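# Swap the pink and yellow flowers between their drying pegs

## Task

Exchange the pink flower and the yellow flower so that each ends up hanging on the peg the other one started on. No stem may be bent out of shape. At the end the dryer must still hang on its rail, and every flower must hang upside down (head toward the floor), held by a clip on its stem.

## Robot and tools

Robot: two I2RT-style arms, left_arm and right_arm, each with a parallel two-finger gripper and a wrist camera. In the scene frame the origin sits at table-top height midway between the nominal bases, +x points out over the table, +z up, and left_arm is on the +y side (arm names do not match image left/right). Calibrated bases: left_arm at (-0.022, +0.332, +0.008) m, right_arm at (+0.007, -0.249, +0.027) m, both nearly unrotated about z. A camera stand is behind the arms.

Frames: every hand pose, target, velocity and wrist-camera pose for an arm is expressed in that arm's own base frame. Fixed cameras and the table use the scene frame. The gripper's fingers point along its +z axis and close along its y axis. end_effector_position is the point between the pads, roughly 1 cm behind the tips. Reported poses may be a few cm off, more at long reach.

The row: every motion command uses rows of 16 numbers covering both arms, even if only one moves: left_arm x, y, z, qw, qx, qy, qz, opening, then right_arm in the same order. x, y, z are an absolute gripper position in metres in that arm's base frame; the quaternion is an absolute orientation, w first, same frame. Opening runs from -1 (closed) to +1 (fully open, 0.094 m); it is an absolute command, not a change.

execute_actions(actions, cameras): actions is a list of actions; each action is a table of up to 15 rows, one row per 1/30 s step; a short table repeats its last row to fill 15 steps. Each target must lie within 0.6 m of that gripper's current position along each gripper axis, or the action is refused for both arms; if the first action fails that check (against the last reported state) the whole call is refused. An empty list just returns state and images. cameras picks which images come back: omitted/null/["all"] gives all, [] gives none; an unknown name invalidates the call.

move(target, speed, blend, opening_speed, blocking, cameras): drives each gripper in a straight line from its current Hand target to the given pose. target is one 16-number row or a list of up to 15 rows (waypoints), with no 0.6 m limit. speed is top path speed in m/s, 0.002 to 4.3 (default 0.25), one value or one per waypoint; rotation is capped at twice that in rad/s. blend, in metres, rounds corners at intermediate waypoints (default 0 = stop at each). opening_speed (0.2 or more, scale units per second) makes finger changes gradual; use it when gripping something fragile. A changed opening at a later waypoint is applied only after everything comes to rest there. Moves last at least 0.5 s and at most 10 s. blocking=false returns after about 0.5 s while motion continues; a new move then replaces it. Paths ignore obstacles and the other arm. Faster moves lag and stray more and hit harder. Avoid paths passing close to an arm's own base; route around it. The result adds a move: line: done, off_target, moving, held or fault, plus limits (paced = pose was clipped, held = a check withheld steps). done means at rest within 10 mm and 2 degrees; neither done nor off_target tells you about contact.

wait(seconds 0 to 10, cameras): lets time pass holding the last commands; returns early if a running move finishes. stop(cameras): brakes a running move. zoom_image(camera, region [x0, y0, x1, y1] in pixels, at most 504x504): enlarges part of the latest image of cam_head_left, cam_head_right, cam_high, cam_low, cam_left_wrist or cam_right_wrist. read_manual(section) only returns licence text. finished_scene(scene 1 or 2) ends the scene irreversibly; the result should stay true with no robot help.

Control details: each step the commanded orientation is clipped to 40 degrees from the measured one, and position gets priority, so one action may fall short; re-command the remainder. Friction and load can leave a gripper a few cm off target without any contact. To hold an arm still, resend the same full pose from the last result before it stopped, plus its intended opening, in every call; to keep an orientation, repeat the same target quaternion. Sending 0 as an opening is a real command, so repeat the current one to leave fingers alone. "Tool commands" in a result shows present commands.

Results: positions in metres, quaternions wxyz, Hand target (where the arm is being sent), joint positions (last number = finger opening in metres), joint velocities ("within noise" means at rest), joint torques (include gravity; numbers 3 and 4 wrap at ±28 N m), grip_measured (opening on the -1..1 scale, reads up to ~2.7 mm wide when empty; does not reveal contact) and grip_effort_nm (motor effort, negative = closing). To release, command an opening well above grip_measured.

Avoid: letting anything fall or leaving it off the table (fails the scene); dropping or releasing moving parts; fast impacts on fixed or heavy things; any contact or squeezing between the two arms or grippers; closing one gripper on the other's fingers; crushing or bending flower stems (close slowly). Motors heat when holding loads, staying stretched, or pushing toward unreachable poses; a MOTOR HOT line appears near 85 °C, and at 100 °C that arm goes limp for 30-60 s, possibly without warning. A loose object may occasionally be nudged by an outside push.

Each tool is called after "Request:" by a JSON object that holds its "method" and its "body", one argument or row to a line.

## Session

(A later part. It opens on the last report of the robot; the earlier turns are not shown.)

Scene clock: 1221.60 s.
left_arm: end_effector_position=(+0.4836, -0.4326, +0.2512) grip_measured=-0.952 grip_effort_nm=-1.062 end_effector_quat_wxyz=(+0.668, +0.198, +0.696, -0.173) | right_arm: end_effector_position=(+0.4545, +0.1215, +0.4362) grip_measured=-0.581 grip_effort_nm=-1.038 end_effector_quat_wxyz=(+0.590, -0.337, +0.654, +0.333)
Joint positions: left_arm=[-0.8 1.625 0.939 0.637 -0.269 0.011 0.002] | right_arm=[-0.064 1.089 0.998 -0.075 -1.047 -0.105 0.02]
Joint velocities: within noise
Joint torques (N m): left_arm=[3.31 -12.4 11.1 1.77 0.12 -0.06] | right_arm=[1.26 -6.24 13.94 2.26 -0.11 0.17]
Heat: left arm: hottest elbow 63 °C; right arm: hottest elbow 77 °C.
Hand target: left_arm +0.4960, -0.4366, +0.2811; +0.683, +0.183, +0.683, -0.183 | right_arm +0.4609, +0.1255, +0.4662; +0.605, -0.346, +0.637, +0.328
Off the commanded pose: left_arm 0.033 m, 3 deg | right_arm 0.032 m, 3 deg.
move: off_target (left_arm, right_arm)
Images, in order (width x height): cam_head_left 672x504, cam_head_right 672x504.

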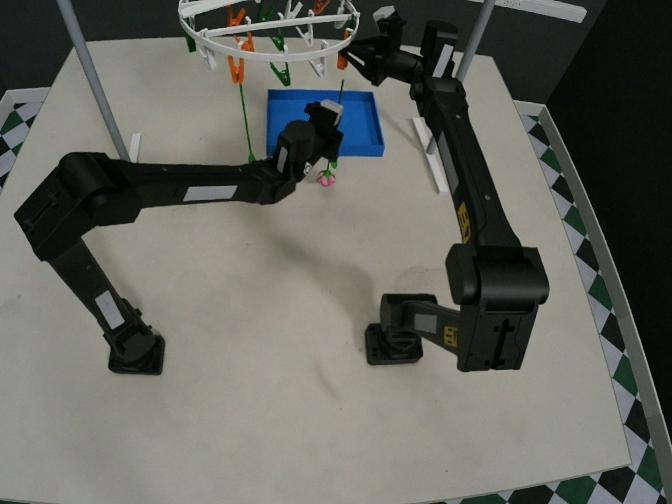

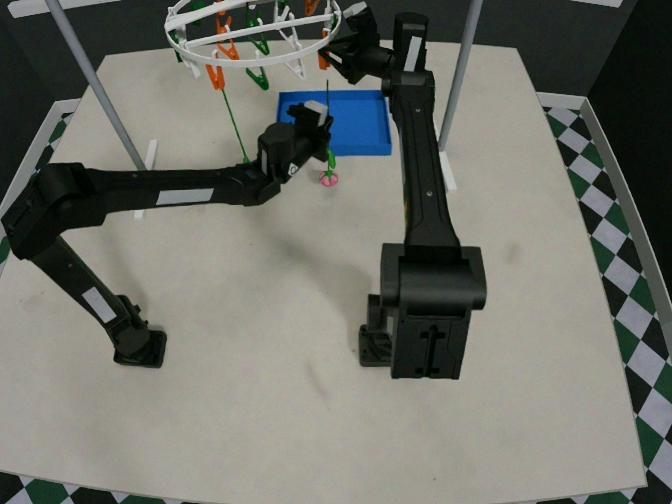

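Request:
{"method": "move", "body": {
  "target": [
    [0.4915,-0.4315,0.285,0.683,0.183,0.683,-0.183,-1,0.463,0.126,0.467,0.605,-0.3462,0.6375,0.3285,-0.8],
    [0.4925,-0.4320,0.304,0.683,0.183,0.683,-0.183,-1,0.463,0.126,0.467,0.605,-0.3462,0.6375,0.3285,-0.8]
  ],
  "speed": 0.05,
  "cameras": ["cam_head_left","cam_head_right"]
}}

Request:
{"method": "zoom_image", "body": {
  "camera": "cam_head_left",
  "region": [300, 40, 380, 120]
}}

Request:
{"method": "zoom_image", "body": {
  "camera": "cam_head_right",
  "region": [280, 40, 360, 120]
}}

Scene clock: 1227.23 s.
left_arm: end_effector_position=(+0.4799, -0.4284, +0.2646) grip_measured=-0.952 grip_effort_nm=-1.067 end_effector_quat_wxyz=(+0.664, +0.201, +0.700, -0.171) | right_arm: end_effector_position=(+0.4545, +0.1215, +0.4362) grip_measured=-0.581 grip_effort_nm=-1.038 end_effector_quat_wxyz=(+0.590, -0.337, +0.654, +0.333)
Joint positions: left_arm=[-0.8 1.582 0.941 0.578 -0.268 0.011 0.002] | right_arm=[-0.064 1.089 0.998 -0.075 -1.047 -0.105 0.02]
Joint velocities: within noise
Joint torques (N m): left_arm=[3.31 -13.04 11.4 1.84 0.13 -0.07] | right_arm=[1.38 -6.24 13.93 2.26 -0.11 0.17]
Heat: left arm: hottest elbow 63 °C; right arm: hottest elbow 77 °C.
Hand target: left_arm +0.4905, -0.4303, +0.3041; +0.683, +0.183, +0.683, -0.183 | right_arm +0.4609, +0.1255, +0.4662; +0.605, -0.346, +0.637, +0.328
Off the commanded pose: left_arm 0.041 m, 4 deg | right_arm 0.032 m, 3 deg.
move: off_target (left_arm, right_arm)
Images, in order (width x height): cam_head_left 672x504, cam_head_right 672x504.

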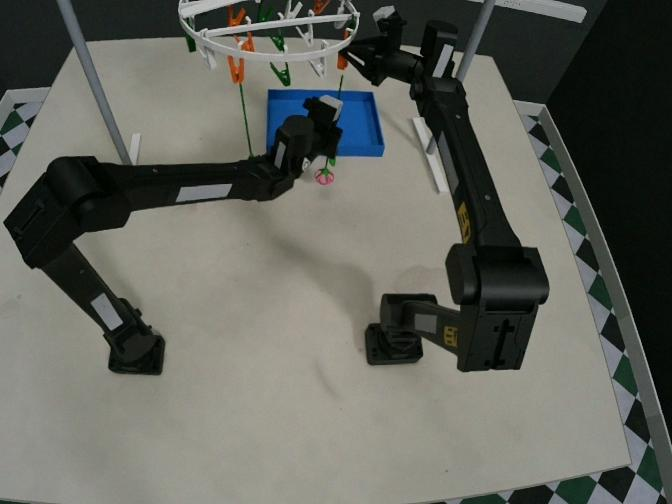

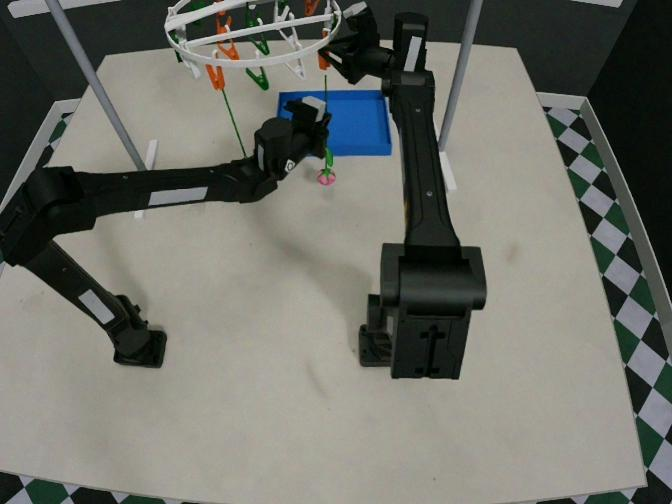

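Scaled by 6.300 from the camera's 672x504 image, which has a finer 960x720 frame.

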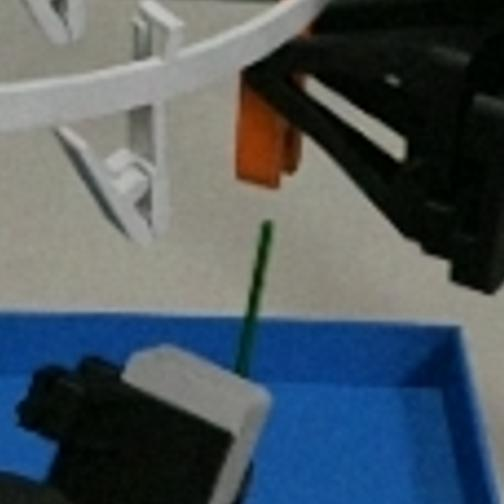

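Scaled by 6.300 from the camera's 672x504 image, which has a finer 960x720 frame.

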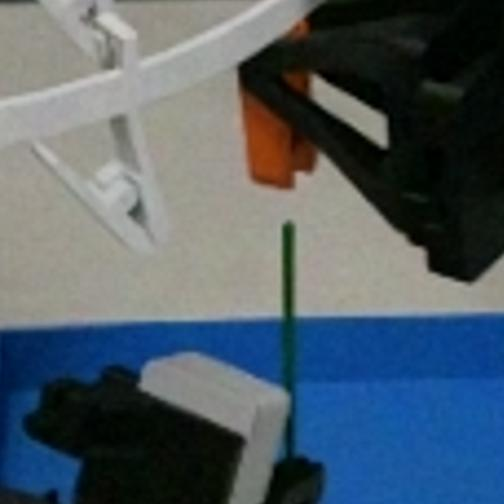

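Request:
{"method": "move", "body": {
  "target": [0.4925,-0.4303,0.318,0.688,0.184,0.678,-0.184,-1,0.463,0.126,0.467,0.605,-0.3462,0.6375,0.3285,-0.8],
  "speed": 0.05,
  "cameras": ["cam_head_left","cam_head_right","cam_left_wrist"]
}}

Request:
{"method": "zoom_image", "body": {
  "camera": "cam_head_left",
  "region": [300, 40, 380, 120]
}}

Request:
{"method": "zoom_image", "body": {
  "camera": "cam_head_right",
  "region": [280, 40, 360, 120]
}}

Scene clock: 1234.23 s.
left_arm: end_effector_position=(+0.4805, -0.4272, +0.2776) grip_measured=-0.952 grip_effort_nm=-1.067 end_effector_quat_wxyz=(+0.668, +0.199, +0.696, -0.174) | right_arm: end_effector_position=(+0.4545, +0.1215, +0.4362) grip_measured=-0.581 grip_effort_nm=-1.023 end_effector_quat_wxyz=(+0.590, -0.337, +0.654, +0.333)
Joint positions: left_arm=[-0.796 1.564 0.951 0.563 -0.262 0.01 0.002] | right_arm=[-0.064 1.089 0.998 -0.075 -1.047 -0.105 0.02]
Joint velocities: within noise
Joint torques (N m): left_arm=[3.25 -13.04 11.56 1.78 0.12 0.02] | right_arm=[1.2 -6.3 13.91 2.22 -0.11 0.16]
Heat: left arm: hottest elbow 64 °C; right arm: hottest elbow 77 °C.
Hand target: left_arm +0.4906, -0.4286, +0.3180; +0.688, +0.184, +0.678, -0.184 | right_arm +0.4609, +0.1255, +0.4662; +0.605, -0.346, +0.637, +0.328
Off the commanded pose: left_arm 0.042 m, 4 deg | right_arm 0.032 m, 3 deg.
move: off_target (left_arm, right_arm)
camera_calibration:
cam_left_wrist: T_world_to_cam=[[-0.505286, -0.862157, -0.0370349, -0.11535], [-0.38375, 0.262931, -0.885214, 0.580228], [0.772931, -0.433074, -0.463708, -0.335325], [0, 0, 0, 1]] pos_world=[0.423561, -0.397231, 0.353861]
Images, in order (width x height): cam_head_left 672x504, cam_head_right 672x504, cam_left_wrist 672x504.

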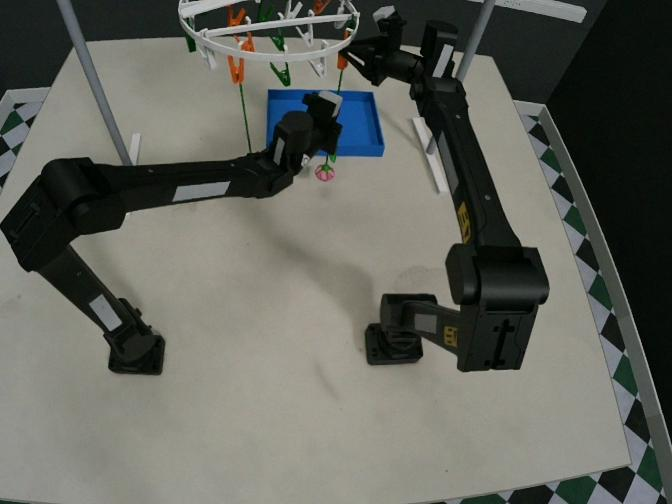

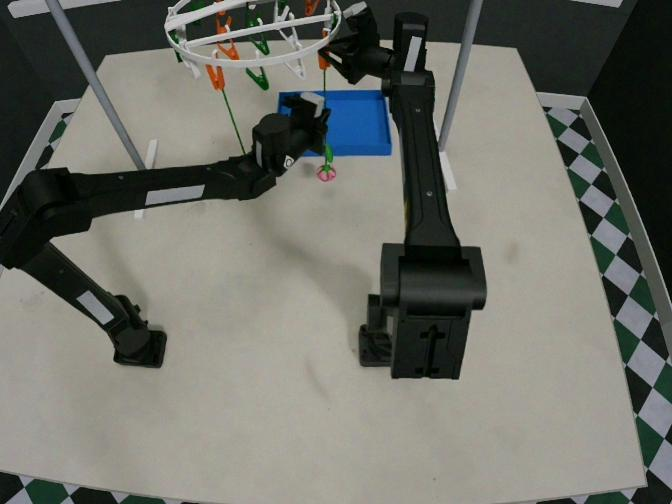

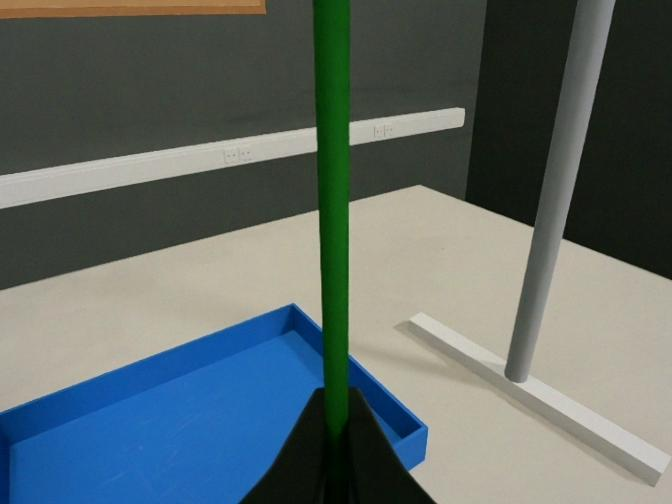

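Scaled by 6.300 from the camera's 672x504 image, which has a finer 960x720 frame.

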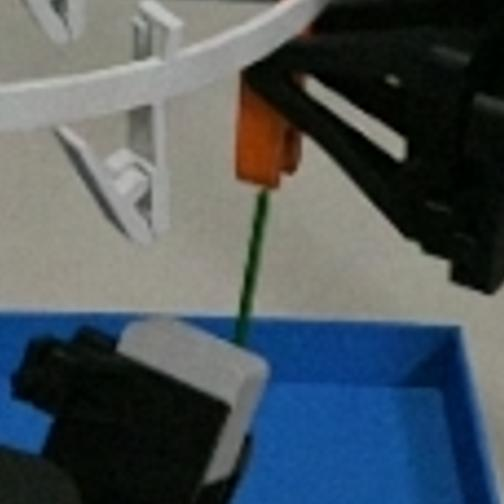

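Scaled by 6.300 from the camera's 672x504 image, which has a finer 960x720 frame.

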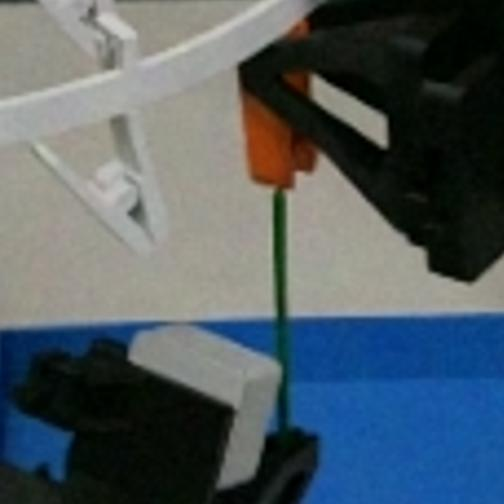

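Request:
{"method": "move", "body": {
  "target": [0.4925,-0.4315,0.326,0.688,0.184,0.678,-0.184,-1,0.463,0.126,0.467,0.605,-0.3462,0.6375,0.3285,-0.8],
  "speed": 0.05,
  "cameras": ["cam_head_left","cam_head_right"]
}}

Request:
{"method": "zoom_image", "body": {
  "camera": "cam_head_left",
  "region": [320, 50, 360, 90]
}}

Request:
{"method": "zoom_image", "body": {
  "camera": "cam_head_right",
  "region": [305, 50, 345, 90]
}}

Scene clock: 1240.60 s.
left_arm: end_effector_position=(+0.4808, -0.4272, +0.2779) grip_measured=-0.952 grip_effort_nm=-1.062 end_effector_quat_wxyz=(+0.663, +0.201, +0.700, -0.172) | right_arm: end_effector_position=(+0.4545, +0.1215, +0.4362) grip_measured=-0.581 grip_effort_nm=-1.038 end_effector_quat_wxyz=(+0.590, -0.337, +0.654, +0.333)
Joint positions: left_arm=[-0.796 1.559 0.956 0.539 -0.262 0.01 0.002] | right_arm=[-0.064 1.089 0.998 -0.075 -1.047 -0.105 0.02]
Joint velocities: within noise
Joint torques (N m): left_arm=[3.14 -13.39 11.96 1.84 0.06 0.02] | right_arm=[1.32 -6.18 13.87 2.25 -0.1 0.17]
Heat: left arm: hottest elbow 64 °C; right arm: hottest elbow 78 °C.
Hand target: left_arm +0.4900, -0.4293, +0.3258; +0.688, +0.184, +0.678, -0.184 | right_arm +0.4609, +0.1255, +0.4662; +0.605, -0.346, +0.637, +0.328
Off the commanded pose: left_arm 0.050 m, 5 deg | right_arm 0.032 m, 3 deg.
move: off_target (left_arm, right_arm)
Images, in order (width x height): cam_head_left 672x504, cam_head_right 672x504.

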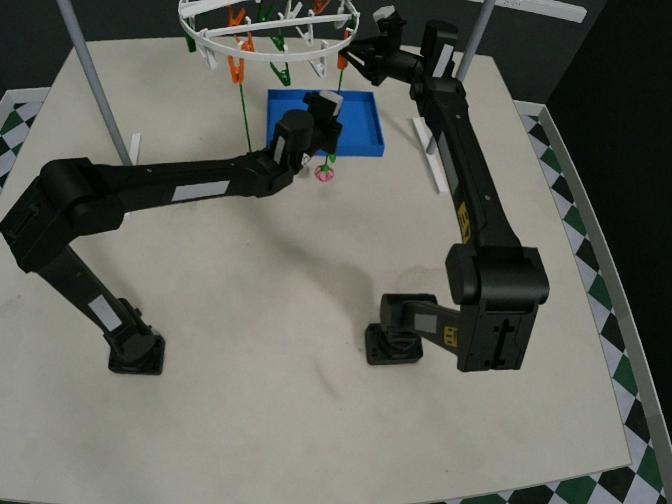

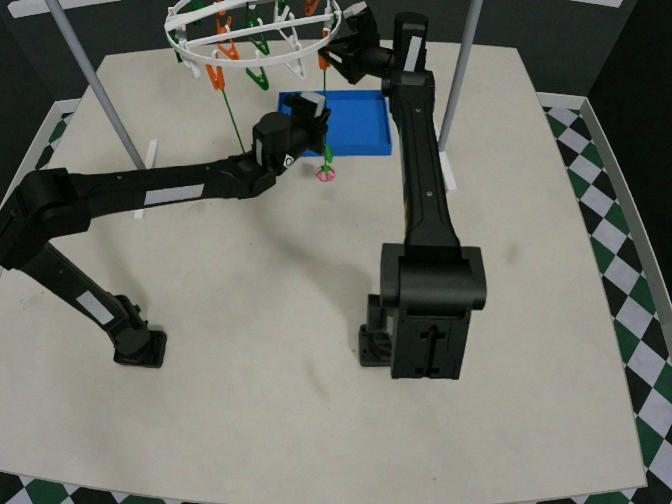

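Scaled by 12.600 from the camera's 672x504 image, which has a finer 960x720 frame.

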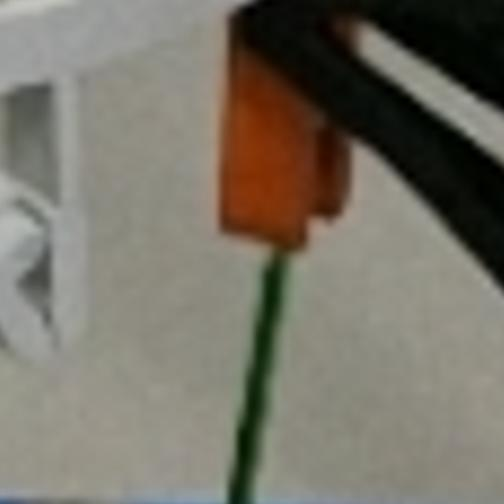

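Scaled by 12.600 from the camera's 672x504 image, which has a finer 960x720 frame.

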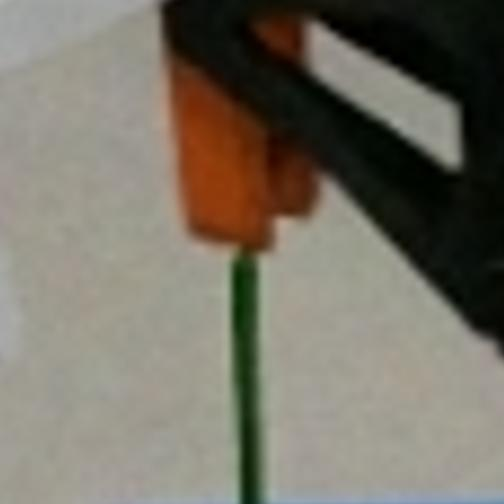

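Request:
{"method": "move", "body": {
  "target": [
    [0.4935,-0.4325,0.308,0.688,0.184,0.678,-0.184,-1,0.463,0.126,0.467,0.605,-0.3462,0.6375,0.3285,-0.8],
    [0.502,-0.4325,0.308,0.688,0.184,0.678,-0.184,-1,0.463,0.126,0.467,0.605,-0.3462,0.6375,0.3285,-0.8]
  ],
  "speed": 0.04,
  "cameras": ["cam_head_left","cam_head_right"]
}}

Request:
{"method": "zoom_image", "body": {
  "camera": "cam_head_left",
  "region": [320, 50, 360, 90]
}}

Request:
{"method": "zoom_image", "body": {
  "camera": "cam_head_right",
  "region": [305, 50, 345, 90]
}}

Scene clock: 1256.13 s.
left_arm: end_effector_position=(+0.4854, -0.4245, +0.2798) grip_measured=-0.952 grip_effort_nm=-1.062 end_effector_quat_wxyz=(+0.667, +0.199, +0.696, -0.174) | right_arm: end_effector_position=(+0.4548, +0.1215, +0.4394) grip_measured=-0.582 grip_effort_nm=-1.033 end_effector_quat_wxyz=(+0.592, -0.338, +0.652, +0.332)
Joint positions: left_arm=[-0.785 1.564 0.958 0.555 -0.252 0.01 0.002] | right_arm=[-0.064 1.089 1.004 -0.074 -1.047 -0.105 0.02]
Joint velocities: within noise
Joint torques (N m): left_arm=[3.37 -10.81 11.73 3.06 0.13 0.02] | right_arm=[1.44 -6.3 13.6 2.22 -0.09 0.16]
Heat: left arm: hottest elbow 64 °C; right arm: hottest elbow 78 °C.
Hand target: left_arm +0.5000, -0.4307, +0.3078; +0.688, +0.184, +0.678, -0.184 | right_arm +0.4612, +0.1256, +0.4664; +0.605, -0.346, +0.637, +0.328
Off the commanded pose: left_arm 0.034 m, 4 deg | right_arm 0.029 m, 2 deg.
move: off_target (left_arm, right_arm)
Images, in order (width x height): cam_head_left 672x504, cam_head_right 672x504.

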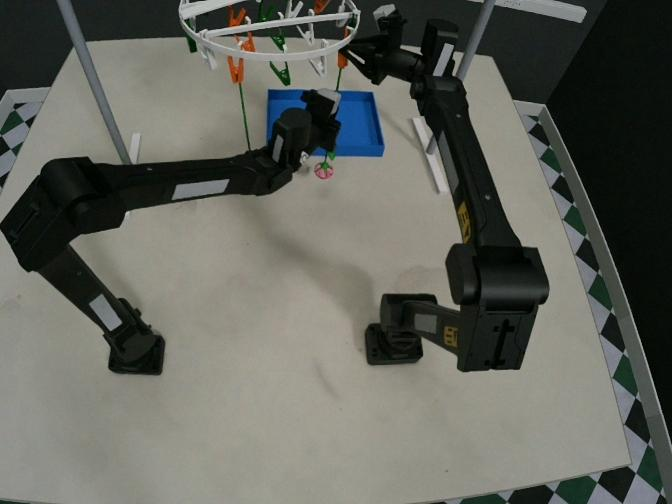

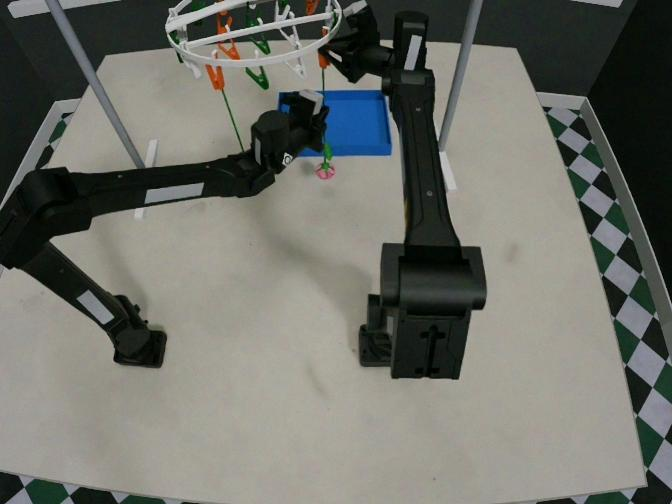

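Scaled by 12.600 from the camera's 672x504 image, which has a finer 960x720 frame.

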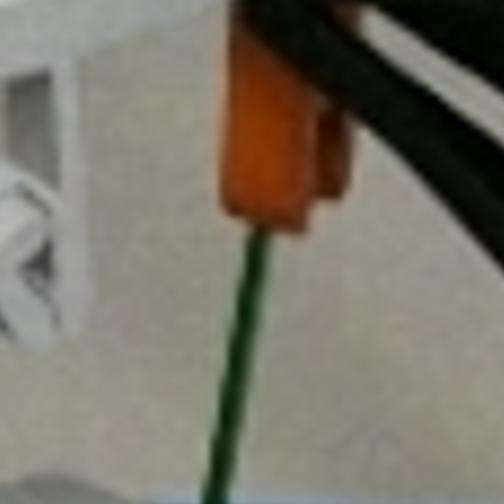

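Scaled by 12.600 from the camera's 672x504 image, which has a finer 960x720 frame.

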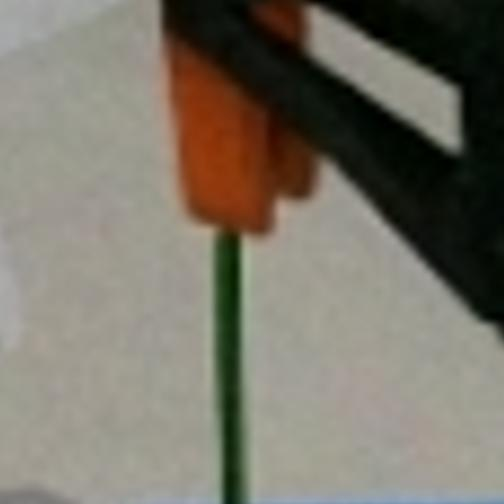

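Request:
{"method": "move", "body": {
  "target": [0.500,-0.4365,0.282,0.688,0.184,0.678,-0.184,-1,0.463,0.126,0.467,0.605,-0.3462,0.6375,0.3285,-0.8],
  "speed": 0.04,
  "cameras": ["cam_head_left","cam_head_right"]
}}

Request:
{"method": "zoom_image", "body": {
  "camera": "cam_head_left",
  "region": [320, 50, 360, 90]
}}

Request:
{"method": "zoom_image", "body": {
  "camera": "cam_head_right",
  "region": [305, 50, 345, 90]
}}

Scene clock: 1259.80 s.
left_arm: end_effector_position=(+0.4911, -0.4295, +0.2667) grip_measured=-0.952 grip_effort_nm=-1.062 end_effector_quat_wxyz=(+0.674, +0.194, +0.690, -0.177) | right_arm: end_effector_position=(+0.4548, +0.1215, +0.4394) grip_measured=-0.582 grip_effort_nm=-1.033 end_effector_quat_wxyz=(+0.592, -0.338, +0.652, +0.332)
Joint positions: left_arm=[-0.785 1.612 0.958 0.625 -0.255 0.01 0.002] | right_arm=[-0.064 1.089 1.004 -0.074 -1.047 -0.105 0.02]
Joint velocities: within noise
Joint torques (N m): left_arm=[2.61 -10.87 10.03 3.02 -0.07 0.02] | right_arm=[1.44 -6.3 13.59 2.19 -0.09 0.17]
Heat: left arm: hottest elbow 65 °C; right arm: hottest elbow 78 °C.
Hand target: left_arm +0.4992, -0.4358, +0.2819; +0.688, +0.184, +0.678, -0.184 | right_arm +0.4612, +0.1256, +0.4664; +0.605, -0.346, +0.637, +0.328
Off the commanded pose: left_arm 0.019 m, 3 deg | right_arm 0.029 m, 2 deg.
move: off_target (left_arm, right_arm)
Images, in order (width x height): cam_head_left 672x504, cam_head_right 672x504.

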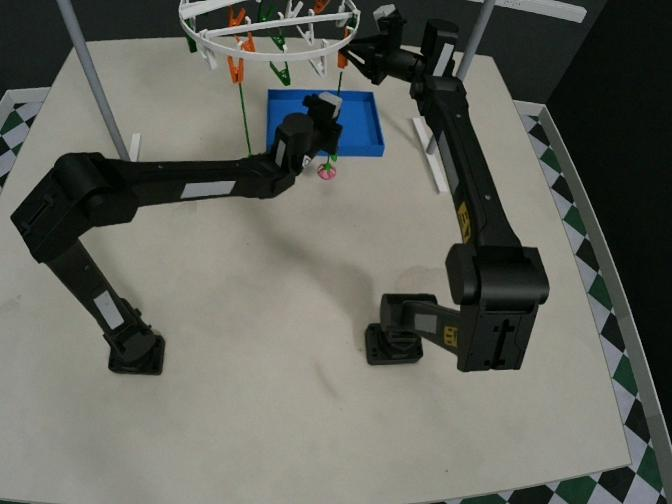

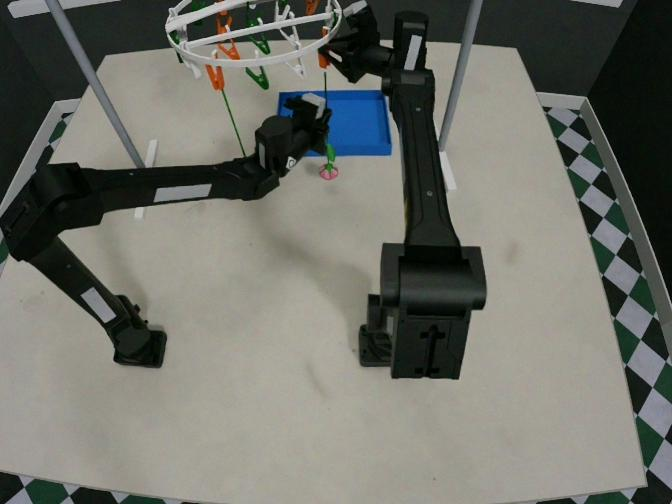

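Scaled by 12.600 from the camera's 672x504 image, which has a finer 960x720 frame.

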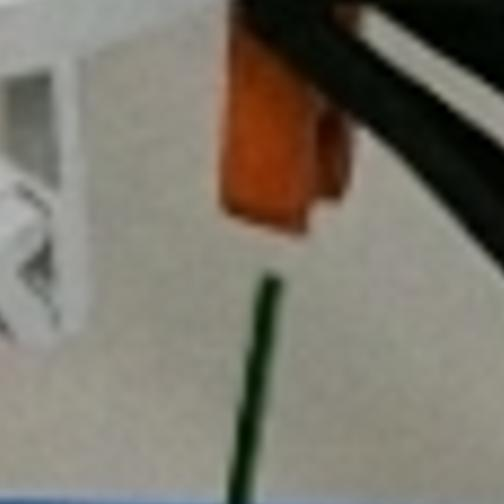

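Scaled by 12.600 from the camera's 672x504 image, which has a finer 960x720 frame.

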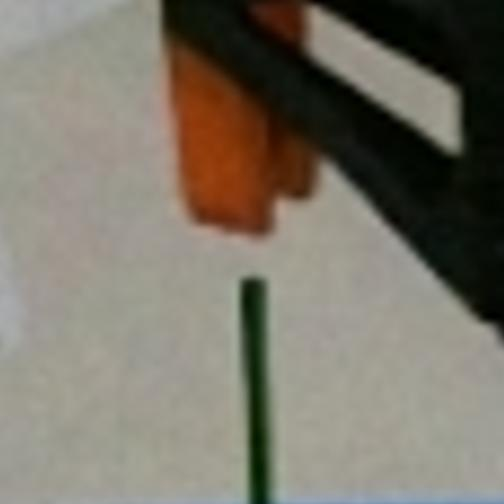

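Request:
{"method": "move", "body": {
  "target": [0.504,-0.4315,0.308,0.688,0.184,0.678,-0.184,-1,0.463,0.126,0.467,0.605,-0.3462,0.6375,0.3285,-0.8],
  "speed": 0.05,
  "cameras": ["cam_head_left","cam_head_right"]
}}

Request:
{"method": "zoom_image", "body": {
  "camera": "cam_head_left",
  "region": [320, 50, 360, 90]
}}

Request:
{"method": "zoom_image", "body": {
  "camera": "cam_head_right",
  "region": [305, 50, 345, 90]
}}

Scene clock: 1266.23 s.
left_arm: end_effector_position=(+0.4919, -0.4282, +0.2684) grip_measured=-0.952 grip_effort_nm=-1.067 end_effector_quat_wxyz=(+0.668, +0.198, +0.696, -0.174) | right_arm: end_effector_position=(+0.4548, +0.1215, +0.4394) grip_measured=-0.582 grip_effort_nm=-1.033 end_effector_quat_wxyz=(+0.592, -0.338, +0.652, +0.332)
Joint positions: left_arm=[-0.781 1.6 0.965 0.587 -0.247 0.01 0.002] | right_arm=[-0.064 1.089 1.004 -0.074 -1.047 -0.105 0.02]
Joint velocities: within noise
Joint torques (N m): left_arm=[3.31 -13.33 11.37 1.7 0.13 0.02] | right_arm=[1.38 -6.18 13.61 2.22 -0.1 0.17]
Heat: left arm: hottest elbow 65 °C; right arm: hottest elbow 78 °C.
Hand target: left_arm +0.5022, -0.4298, +0.3079; +0.688, +0.184, +0.678, -0.184 | right_arm +0.4612, +0.1256, +0.4664; +0.605, -0.346, +0.637, +0.328
Off the commanded pose: left_arm 0.042 m, 4 deg | right_arm 0.029 m, 2 deg.
move: off_target (left_arm, right_arm)
Images, in order (width x height): cam_head_left 672x504, cam_head_right 672x504.

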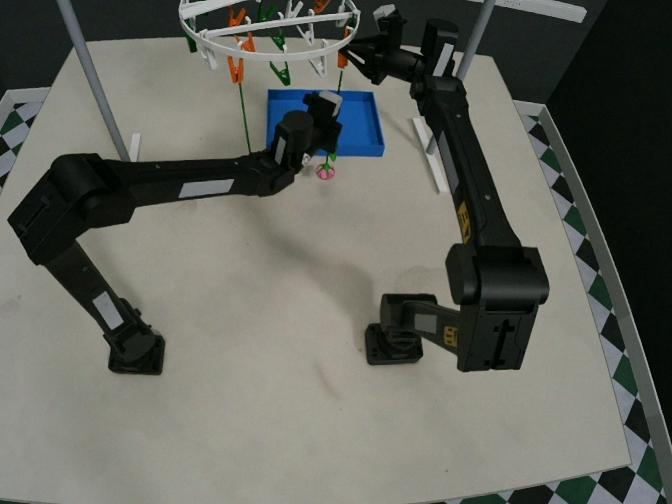

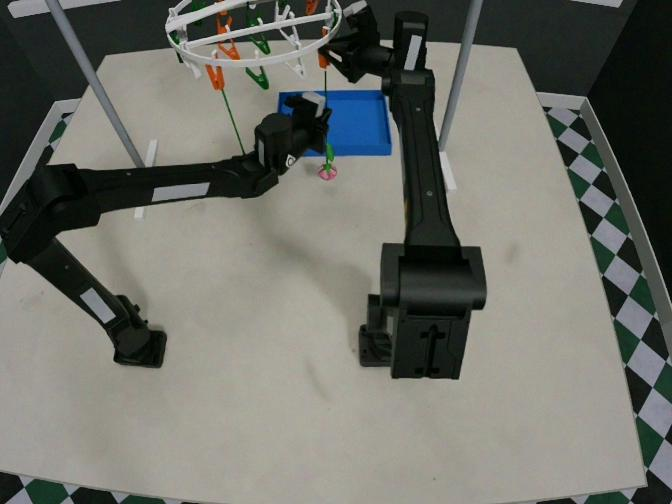

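Scaled by 12.600 from the camera's 672x504 image, which has a finer 960x720 frame.

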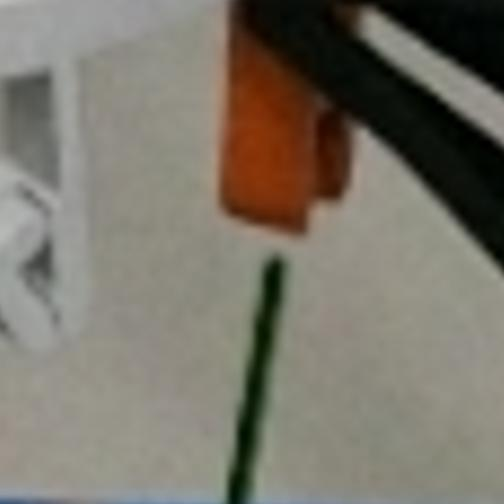

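Scaled by 12.600 from the camera's 672x504 image, which has a finer 960x720 frame.

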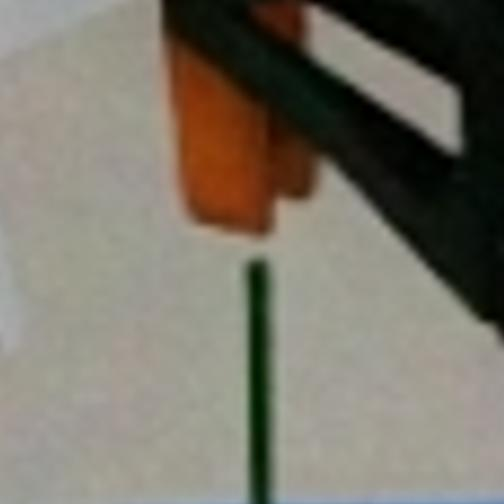

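Request:
{"method": "move", "body": {
  "target": [0.506,-0.4295,0.323,0.688,0.184,0.678,-0.184,-1,0.463,0.126,0.467,0.605,-0.3462,0.6375,0.3285,-0.8],
  "speed": 0.05,
  "cameras": ["cam_head_left","cam_head_right"]
}}

Request:
{"method": "zoom_image", "body": {
  "camera": "cam_head_left",
  "region": [320, 50, 360, 90]
}}

Request:
{"method": "zoom_image", "body": {
  "camera": "cam_head_right",
  "region": [305, 50, 345, 90]
}}

Scene clock: 1271.77 s.
left_arm: end_effector_position=(+0.4943, -0.4267, +0.2829) grip_measured=-0.952 grip_effort_nm=-1.072 end_effector_quat_wxyz=(+0.668, +0.198, +0.696, -0.175) | right_arm: end_effector_position=(+0.4548, +0.1215, +0.4394) grip_measured=-0.582 grip_effort_nm=-1.038 end_effector_quat_wxyz=(+0.592, -0.338, +0.652, +0.332)
Joint positions: left_arm=[-0.775 1.578 0.984 0.545 -0.242 0.01 0.002] | right_arm=[-0.064 1.089 1.004 -0.074 -1.047 -0.105 0.02]
Joint velocities: within noise
Joint torques (N m): left_arm=[3.25 -13.16 11.63 1.81 0.13 0.02] | right_arm=[1.32 -6.01 13.57 2.22 -0.09 0.16]
Heat: left arm: hottest elbow 67 °C; right arm: hottest elbow 78 °C.
Hand target: left_arm +0.5041, -0.4277, +0.3229; +0.688, +0.184, +0.678, -0.184 | right_arm +0.4612, +0.1256, +0.4664; +0.605, -0.346, +0.637, +0.328
Off the commanded pose: left_arm 0.042 m, 4 deg | right_arm 0.029 m, 2 deg.
move: off_target (left_arm, right_arm)
Images, in order (width x height): cam_head_left 672x504, cam_head_right 672x504.

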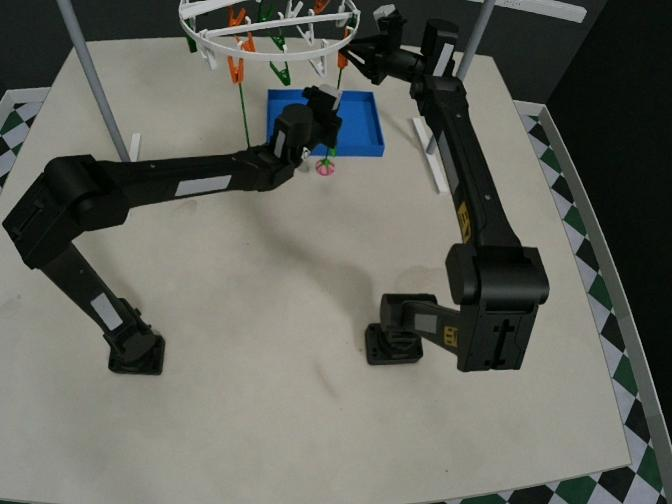

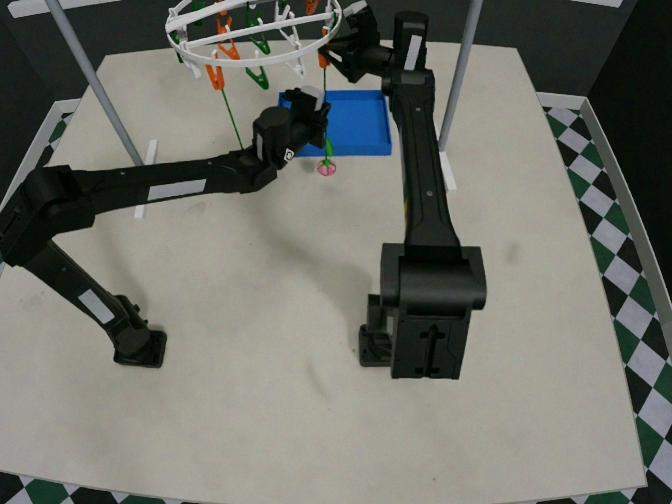

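Scaled by 12.600 from the camera's 672x504 image, which has a finer 960x720 frame.

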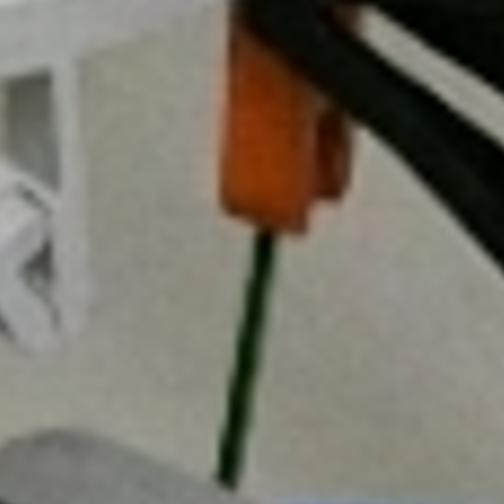

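Scaled by 12.600 from the camera's 672x504 image, which has a finer 960x720 frame.

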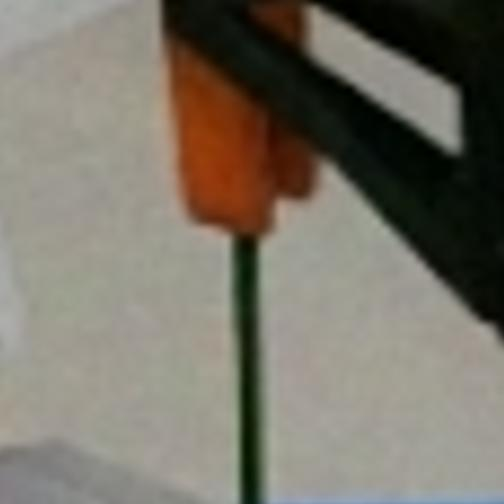

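Request:
{"method": "move", "body": {
  "target": [0.506,-0.4295,0.333,0.688,0.184,0.678,-0.184,-1,0.463,0.126,0.467,0.605,-0.3462,0.6375,0.3285,-0.8],
  "speed": 0.05,
  "cameras": ["cam_head_right","cam_left_wrist"]
}}

Request:
{"method": "zoom_image", "body": {
  "camera": "cam_head_right",
  "region": [305, 50, 345, 90]
}}

Scene clock: 1275.00 s.
left_arm: end_effector_position=(+0.4946, -0.4270, +0.2911) grip_measured=-0.952 grip_effort_nm=-1.062 end_effector_quat_wxyz=(+0.667, +0.199, +0.697, -0.174) | right_arm: end_effector_position=(+0.4548, +0.1215, +0.4394) grip_measured=-0.582 grip_effort_nm=-1.033 end_effector_quat_wxyz=(+0.592, -0.338, +0.652, +0.332)
Joint positions: left_arm=[-0.775 1.565 0.996 0.518 -0.242 0.01 0.002] | right_arm=[-0.064 1.089 1.004 -0.074 -1.047 -0.105 0.02]
Joint velocities: within noise
Joint torques (N m): left_arm=[3.31 -13.22 11.86 1.77 0.12 0.02] | right_arm=[1.32 -6.12 13.53 2.15 -0.09 0.17]
Heat: left arm: hottest elbow 67 °C; right arm: hottest elbow 78 °C.
Hand target: left_arm +0.5040, -0.4277, +0.3330; +0.688, +0.184, +0.678, -0.184 | right_arm +0.4612, +0.1256, +0.4664; +0.605, -0.346, +0.637, +0.328
Off the commanded pose: left_arm 0.043 m, 4 deg | right_arm 0.029 m, 2 deg.
move: off_target (left_arm, right_arm)
camera_calibration:
cam_left_wrist: T_world_to_cam=[[-0.504939, -0.86239, -0.0363257, -0.108005], [-0.38522, 0.262812, -0.884611, 0.598041], [0.772426, -0.432681, -0.464914, -0.339087], [0, 0, 0, 1]] pos_world=[0.437761, -0.397032, 0.367464]
Images, in order (width x height): cam_head_right 672x504, cam_left_wrist 672x504.

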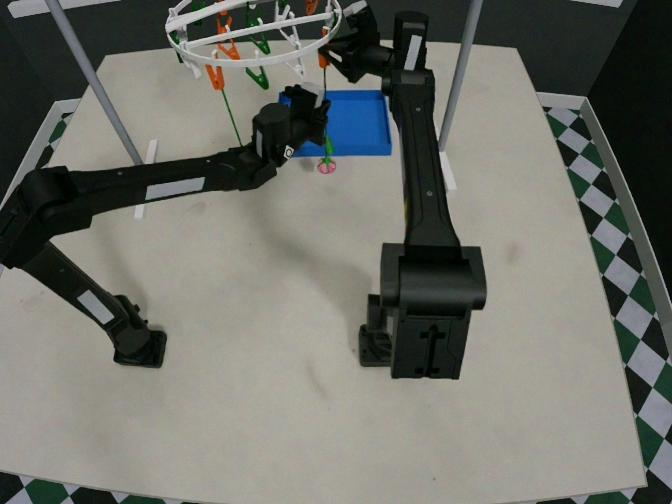

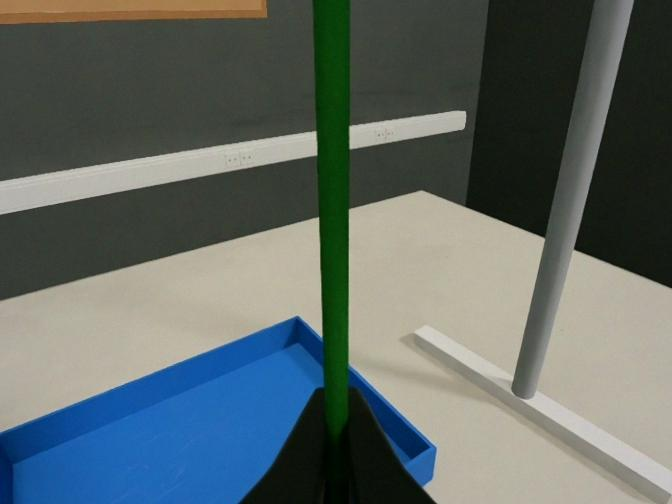

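Scaled by 12.600 from the camera's 672x504 image, which has a finer 960x720 frame.

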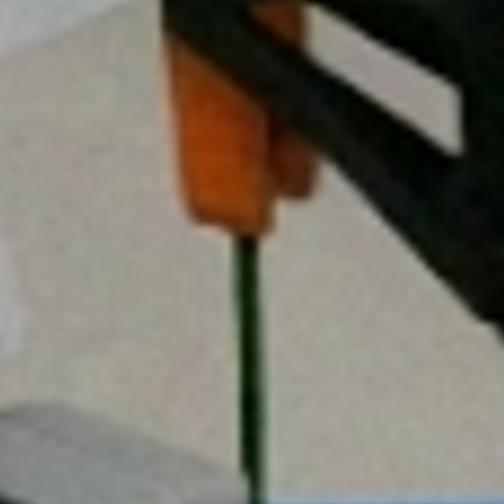

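Request:
{"method": "move", "body": {
  "target": [
    [0.506,-0.4295,0.337,0.688,0.184,0.678,-0.184,-1,0.463,0.126,0.467,0.605,-0.3462,0.6375,0.3285,-0.8],
    [0.506,-0.4295,0.337,0.688,0.184,0.678,-0.184,-1,0.463,0.126,0.467,0.605,-0.3462,0.6375,0.3285,0.1]
  ],
  "speed": 0.04,
  "opening_speed": 0.4,
  "cameras": ["cam_right_wrist","cam_left_wrist"]
}}

Scene clock: 1280.33 s.
left_arm: end_effector_position=(+0.4951, -0.4275, +0.2958) grip_measured=-0.952 grip_effort_nm=-1.072 end_effector_quat_wxyz=(+0.667, +0.199, +0.696, -0.174) | right_arm: end_effector_position=(+0.4554, +0.1215, +0.4386) grip_measured=+0.098 grip_effort_nm=0.071 end_effector_quat_wxyz=(+0.591, -0.338, +0.653, +0.332)
Joint positions: left_arm=[-0.775 1.56 1.003 0.507 -0.241 0.01 0.002] | right_arm=[-0.064 1.091 1.004 -0.074 -1.047 -0.105 0.052]
Joint velocities: within noise
Joint torques (N m): left_arm=[3.25 -13.16 11.81 1.73 0.11 0.02] | right_arm=[1.38 -6.42 13.55 2.15 -0.1 0.16]
Heat: left arm: hottest elbow 67 °C; right arm: hottest elbow 78 °C.
Hand target: left_arm +0.5041, -0.4278, +0.3368; +0.688, +0.184, +0.678, -0.184 | right_arm +0.4611, +0.1256, +0.4664; +0.605, -0.346, +0.637, +0.328
Off the commanded pose: left_arm 0.043 m, 4 deg | right_arm 0.030 m, 3 deg.
move: off_target (left_arm, right_arm); target 2's new opening was sent with right_arm's hand 0.029 m and 2 deg from that target
camera_calibration:
cam_left_wrist: T_world_to_cam=[[-0.505251, -0.862221, -0.0359961, -0.107899], [-0.384399, 0.262207, -0.885147, 0.601968], [0.772631, -0.433385, -0.463917, -0.338171], [0, 0, 0, 1]] pos_world=[0.438161, -0.397431, 0.372062]
cam_right_wrist: T_world_to_cam=[[0.837214, -0.546258, -0.0259878, -0.304608], [-0.285164, -0.395516, -0.873068, 0.601183], [0.466642, 0.738355, -0.486905, 0.000184905], [0, 0, 0, 1]] pos_world=[0.426372, 0.0712463, 0.517048]
Images, in order (width x height): cam_left_wrist 672x504, cam_right_wrist 672x504.

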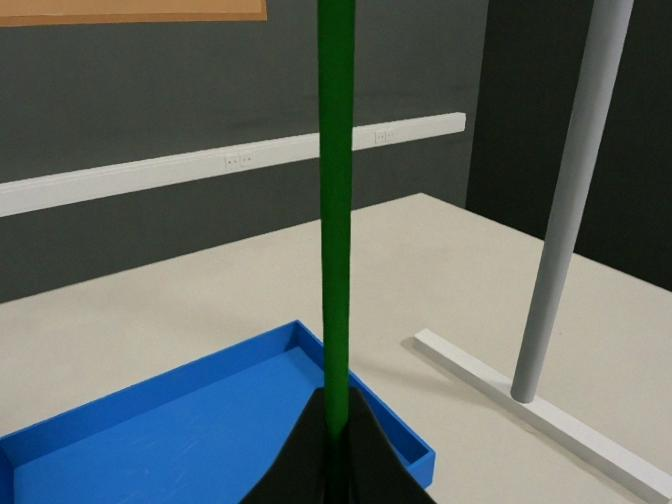

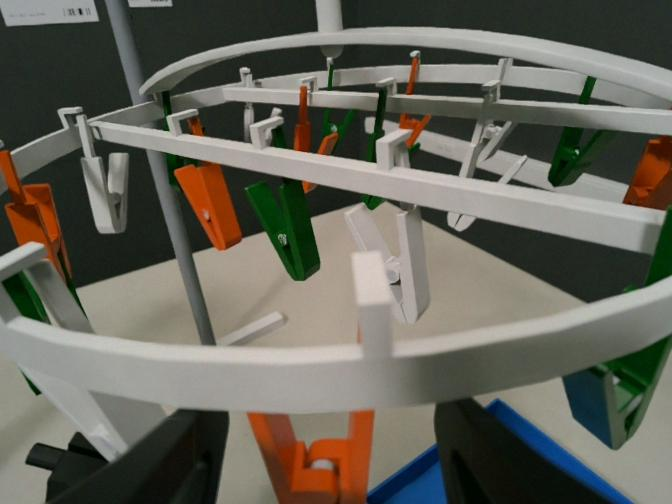

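Request:
{"method": "move", "body": {
  "target": [0.504,-0.4305,0.310,0.688,0.184,0.678,-0.184,-1,0.463,0.126,0.467,0.605,-0.3462,0.6375,0.3285,0.3],
  "speed": 0.03,
  "cameras": ["cam_right_wrist"]
}}

Scene clock: 1283.00 s.
left_arm: end_effector_position=(+0.4960, -0.4284, +0.3020) grip_measured=-0.952 grip_effort_nm=-1.062 end_effector_quat_wxyz=(+0.678, +0.193, +0.686, -0.180) | right_arm: end_effector_position=(+0.4555, +0.1215, +0.4384) grip_measured=+0.299 grip_effort_nm=0.076 end_effector_quat_wxyz=(+0.591, -0.338, +0.653, +0.332)
Joint positions: left_arm=[-0.775 1.566 1.003 0.547 -0.241 0.01 0.002] | right_arm=[-0.064 1.091 1.004 -0.074 -1.047 -0.105 0.061]
Joint velocities: within noise
Joint torques (N m): left_arm=[2.96 -10.64 9.5 3 -0.03 0.01] | right_arm=[1.38 -6.48 13.53 2.21 -0.1 0.18]
Heat: left arm: hottest elbow 68 °C; right arm: hottest elbow 78 °C.
Hand target: left_arm +0.5037, -0.4302, +0.3098; +0.688, +0.184, +0.678, -0.184 | right_arm +0.4612, +0.1256, +0.4663; +0.605, -0.346, +0.637, +0.329
Off the commanded pose: left_arm 0.012 m, 2 deg | right_arm 0.030 m, 3 deg.
move: off_target (left_arm, right_arm)
camera_calibration:
cam_right_wrist: T_world_to_cam=[[0.837244, -0.546197, -0.0263156, -0.304545], [-0.285423, -0.395453, -0.873012, 0.601114], [0.46643, 0.738435, -0.486988, 0.000168299], [0, 0, 0, 1]] pos_world=[0.426472, 0.0712464, 0.516847]
Images, in order (width x height): cam_right_wrist 672x504.

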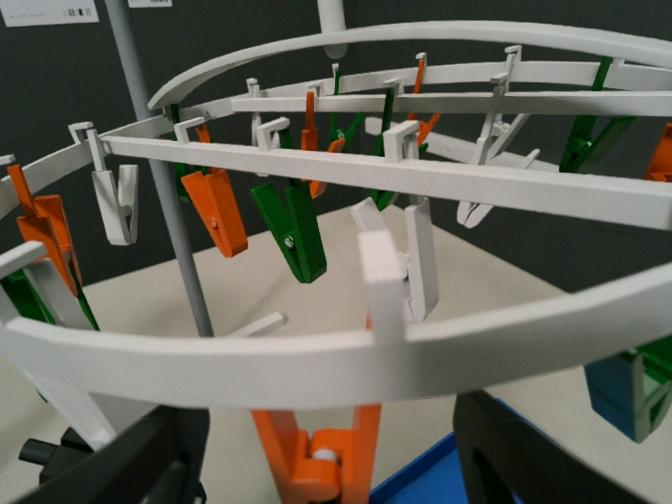

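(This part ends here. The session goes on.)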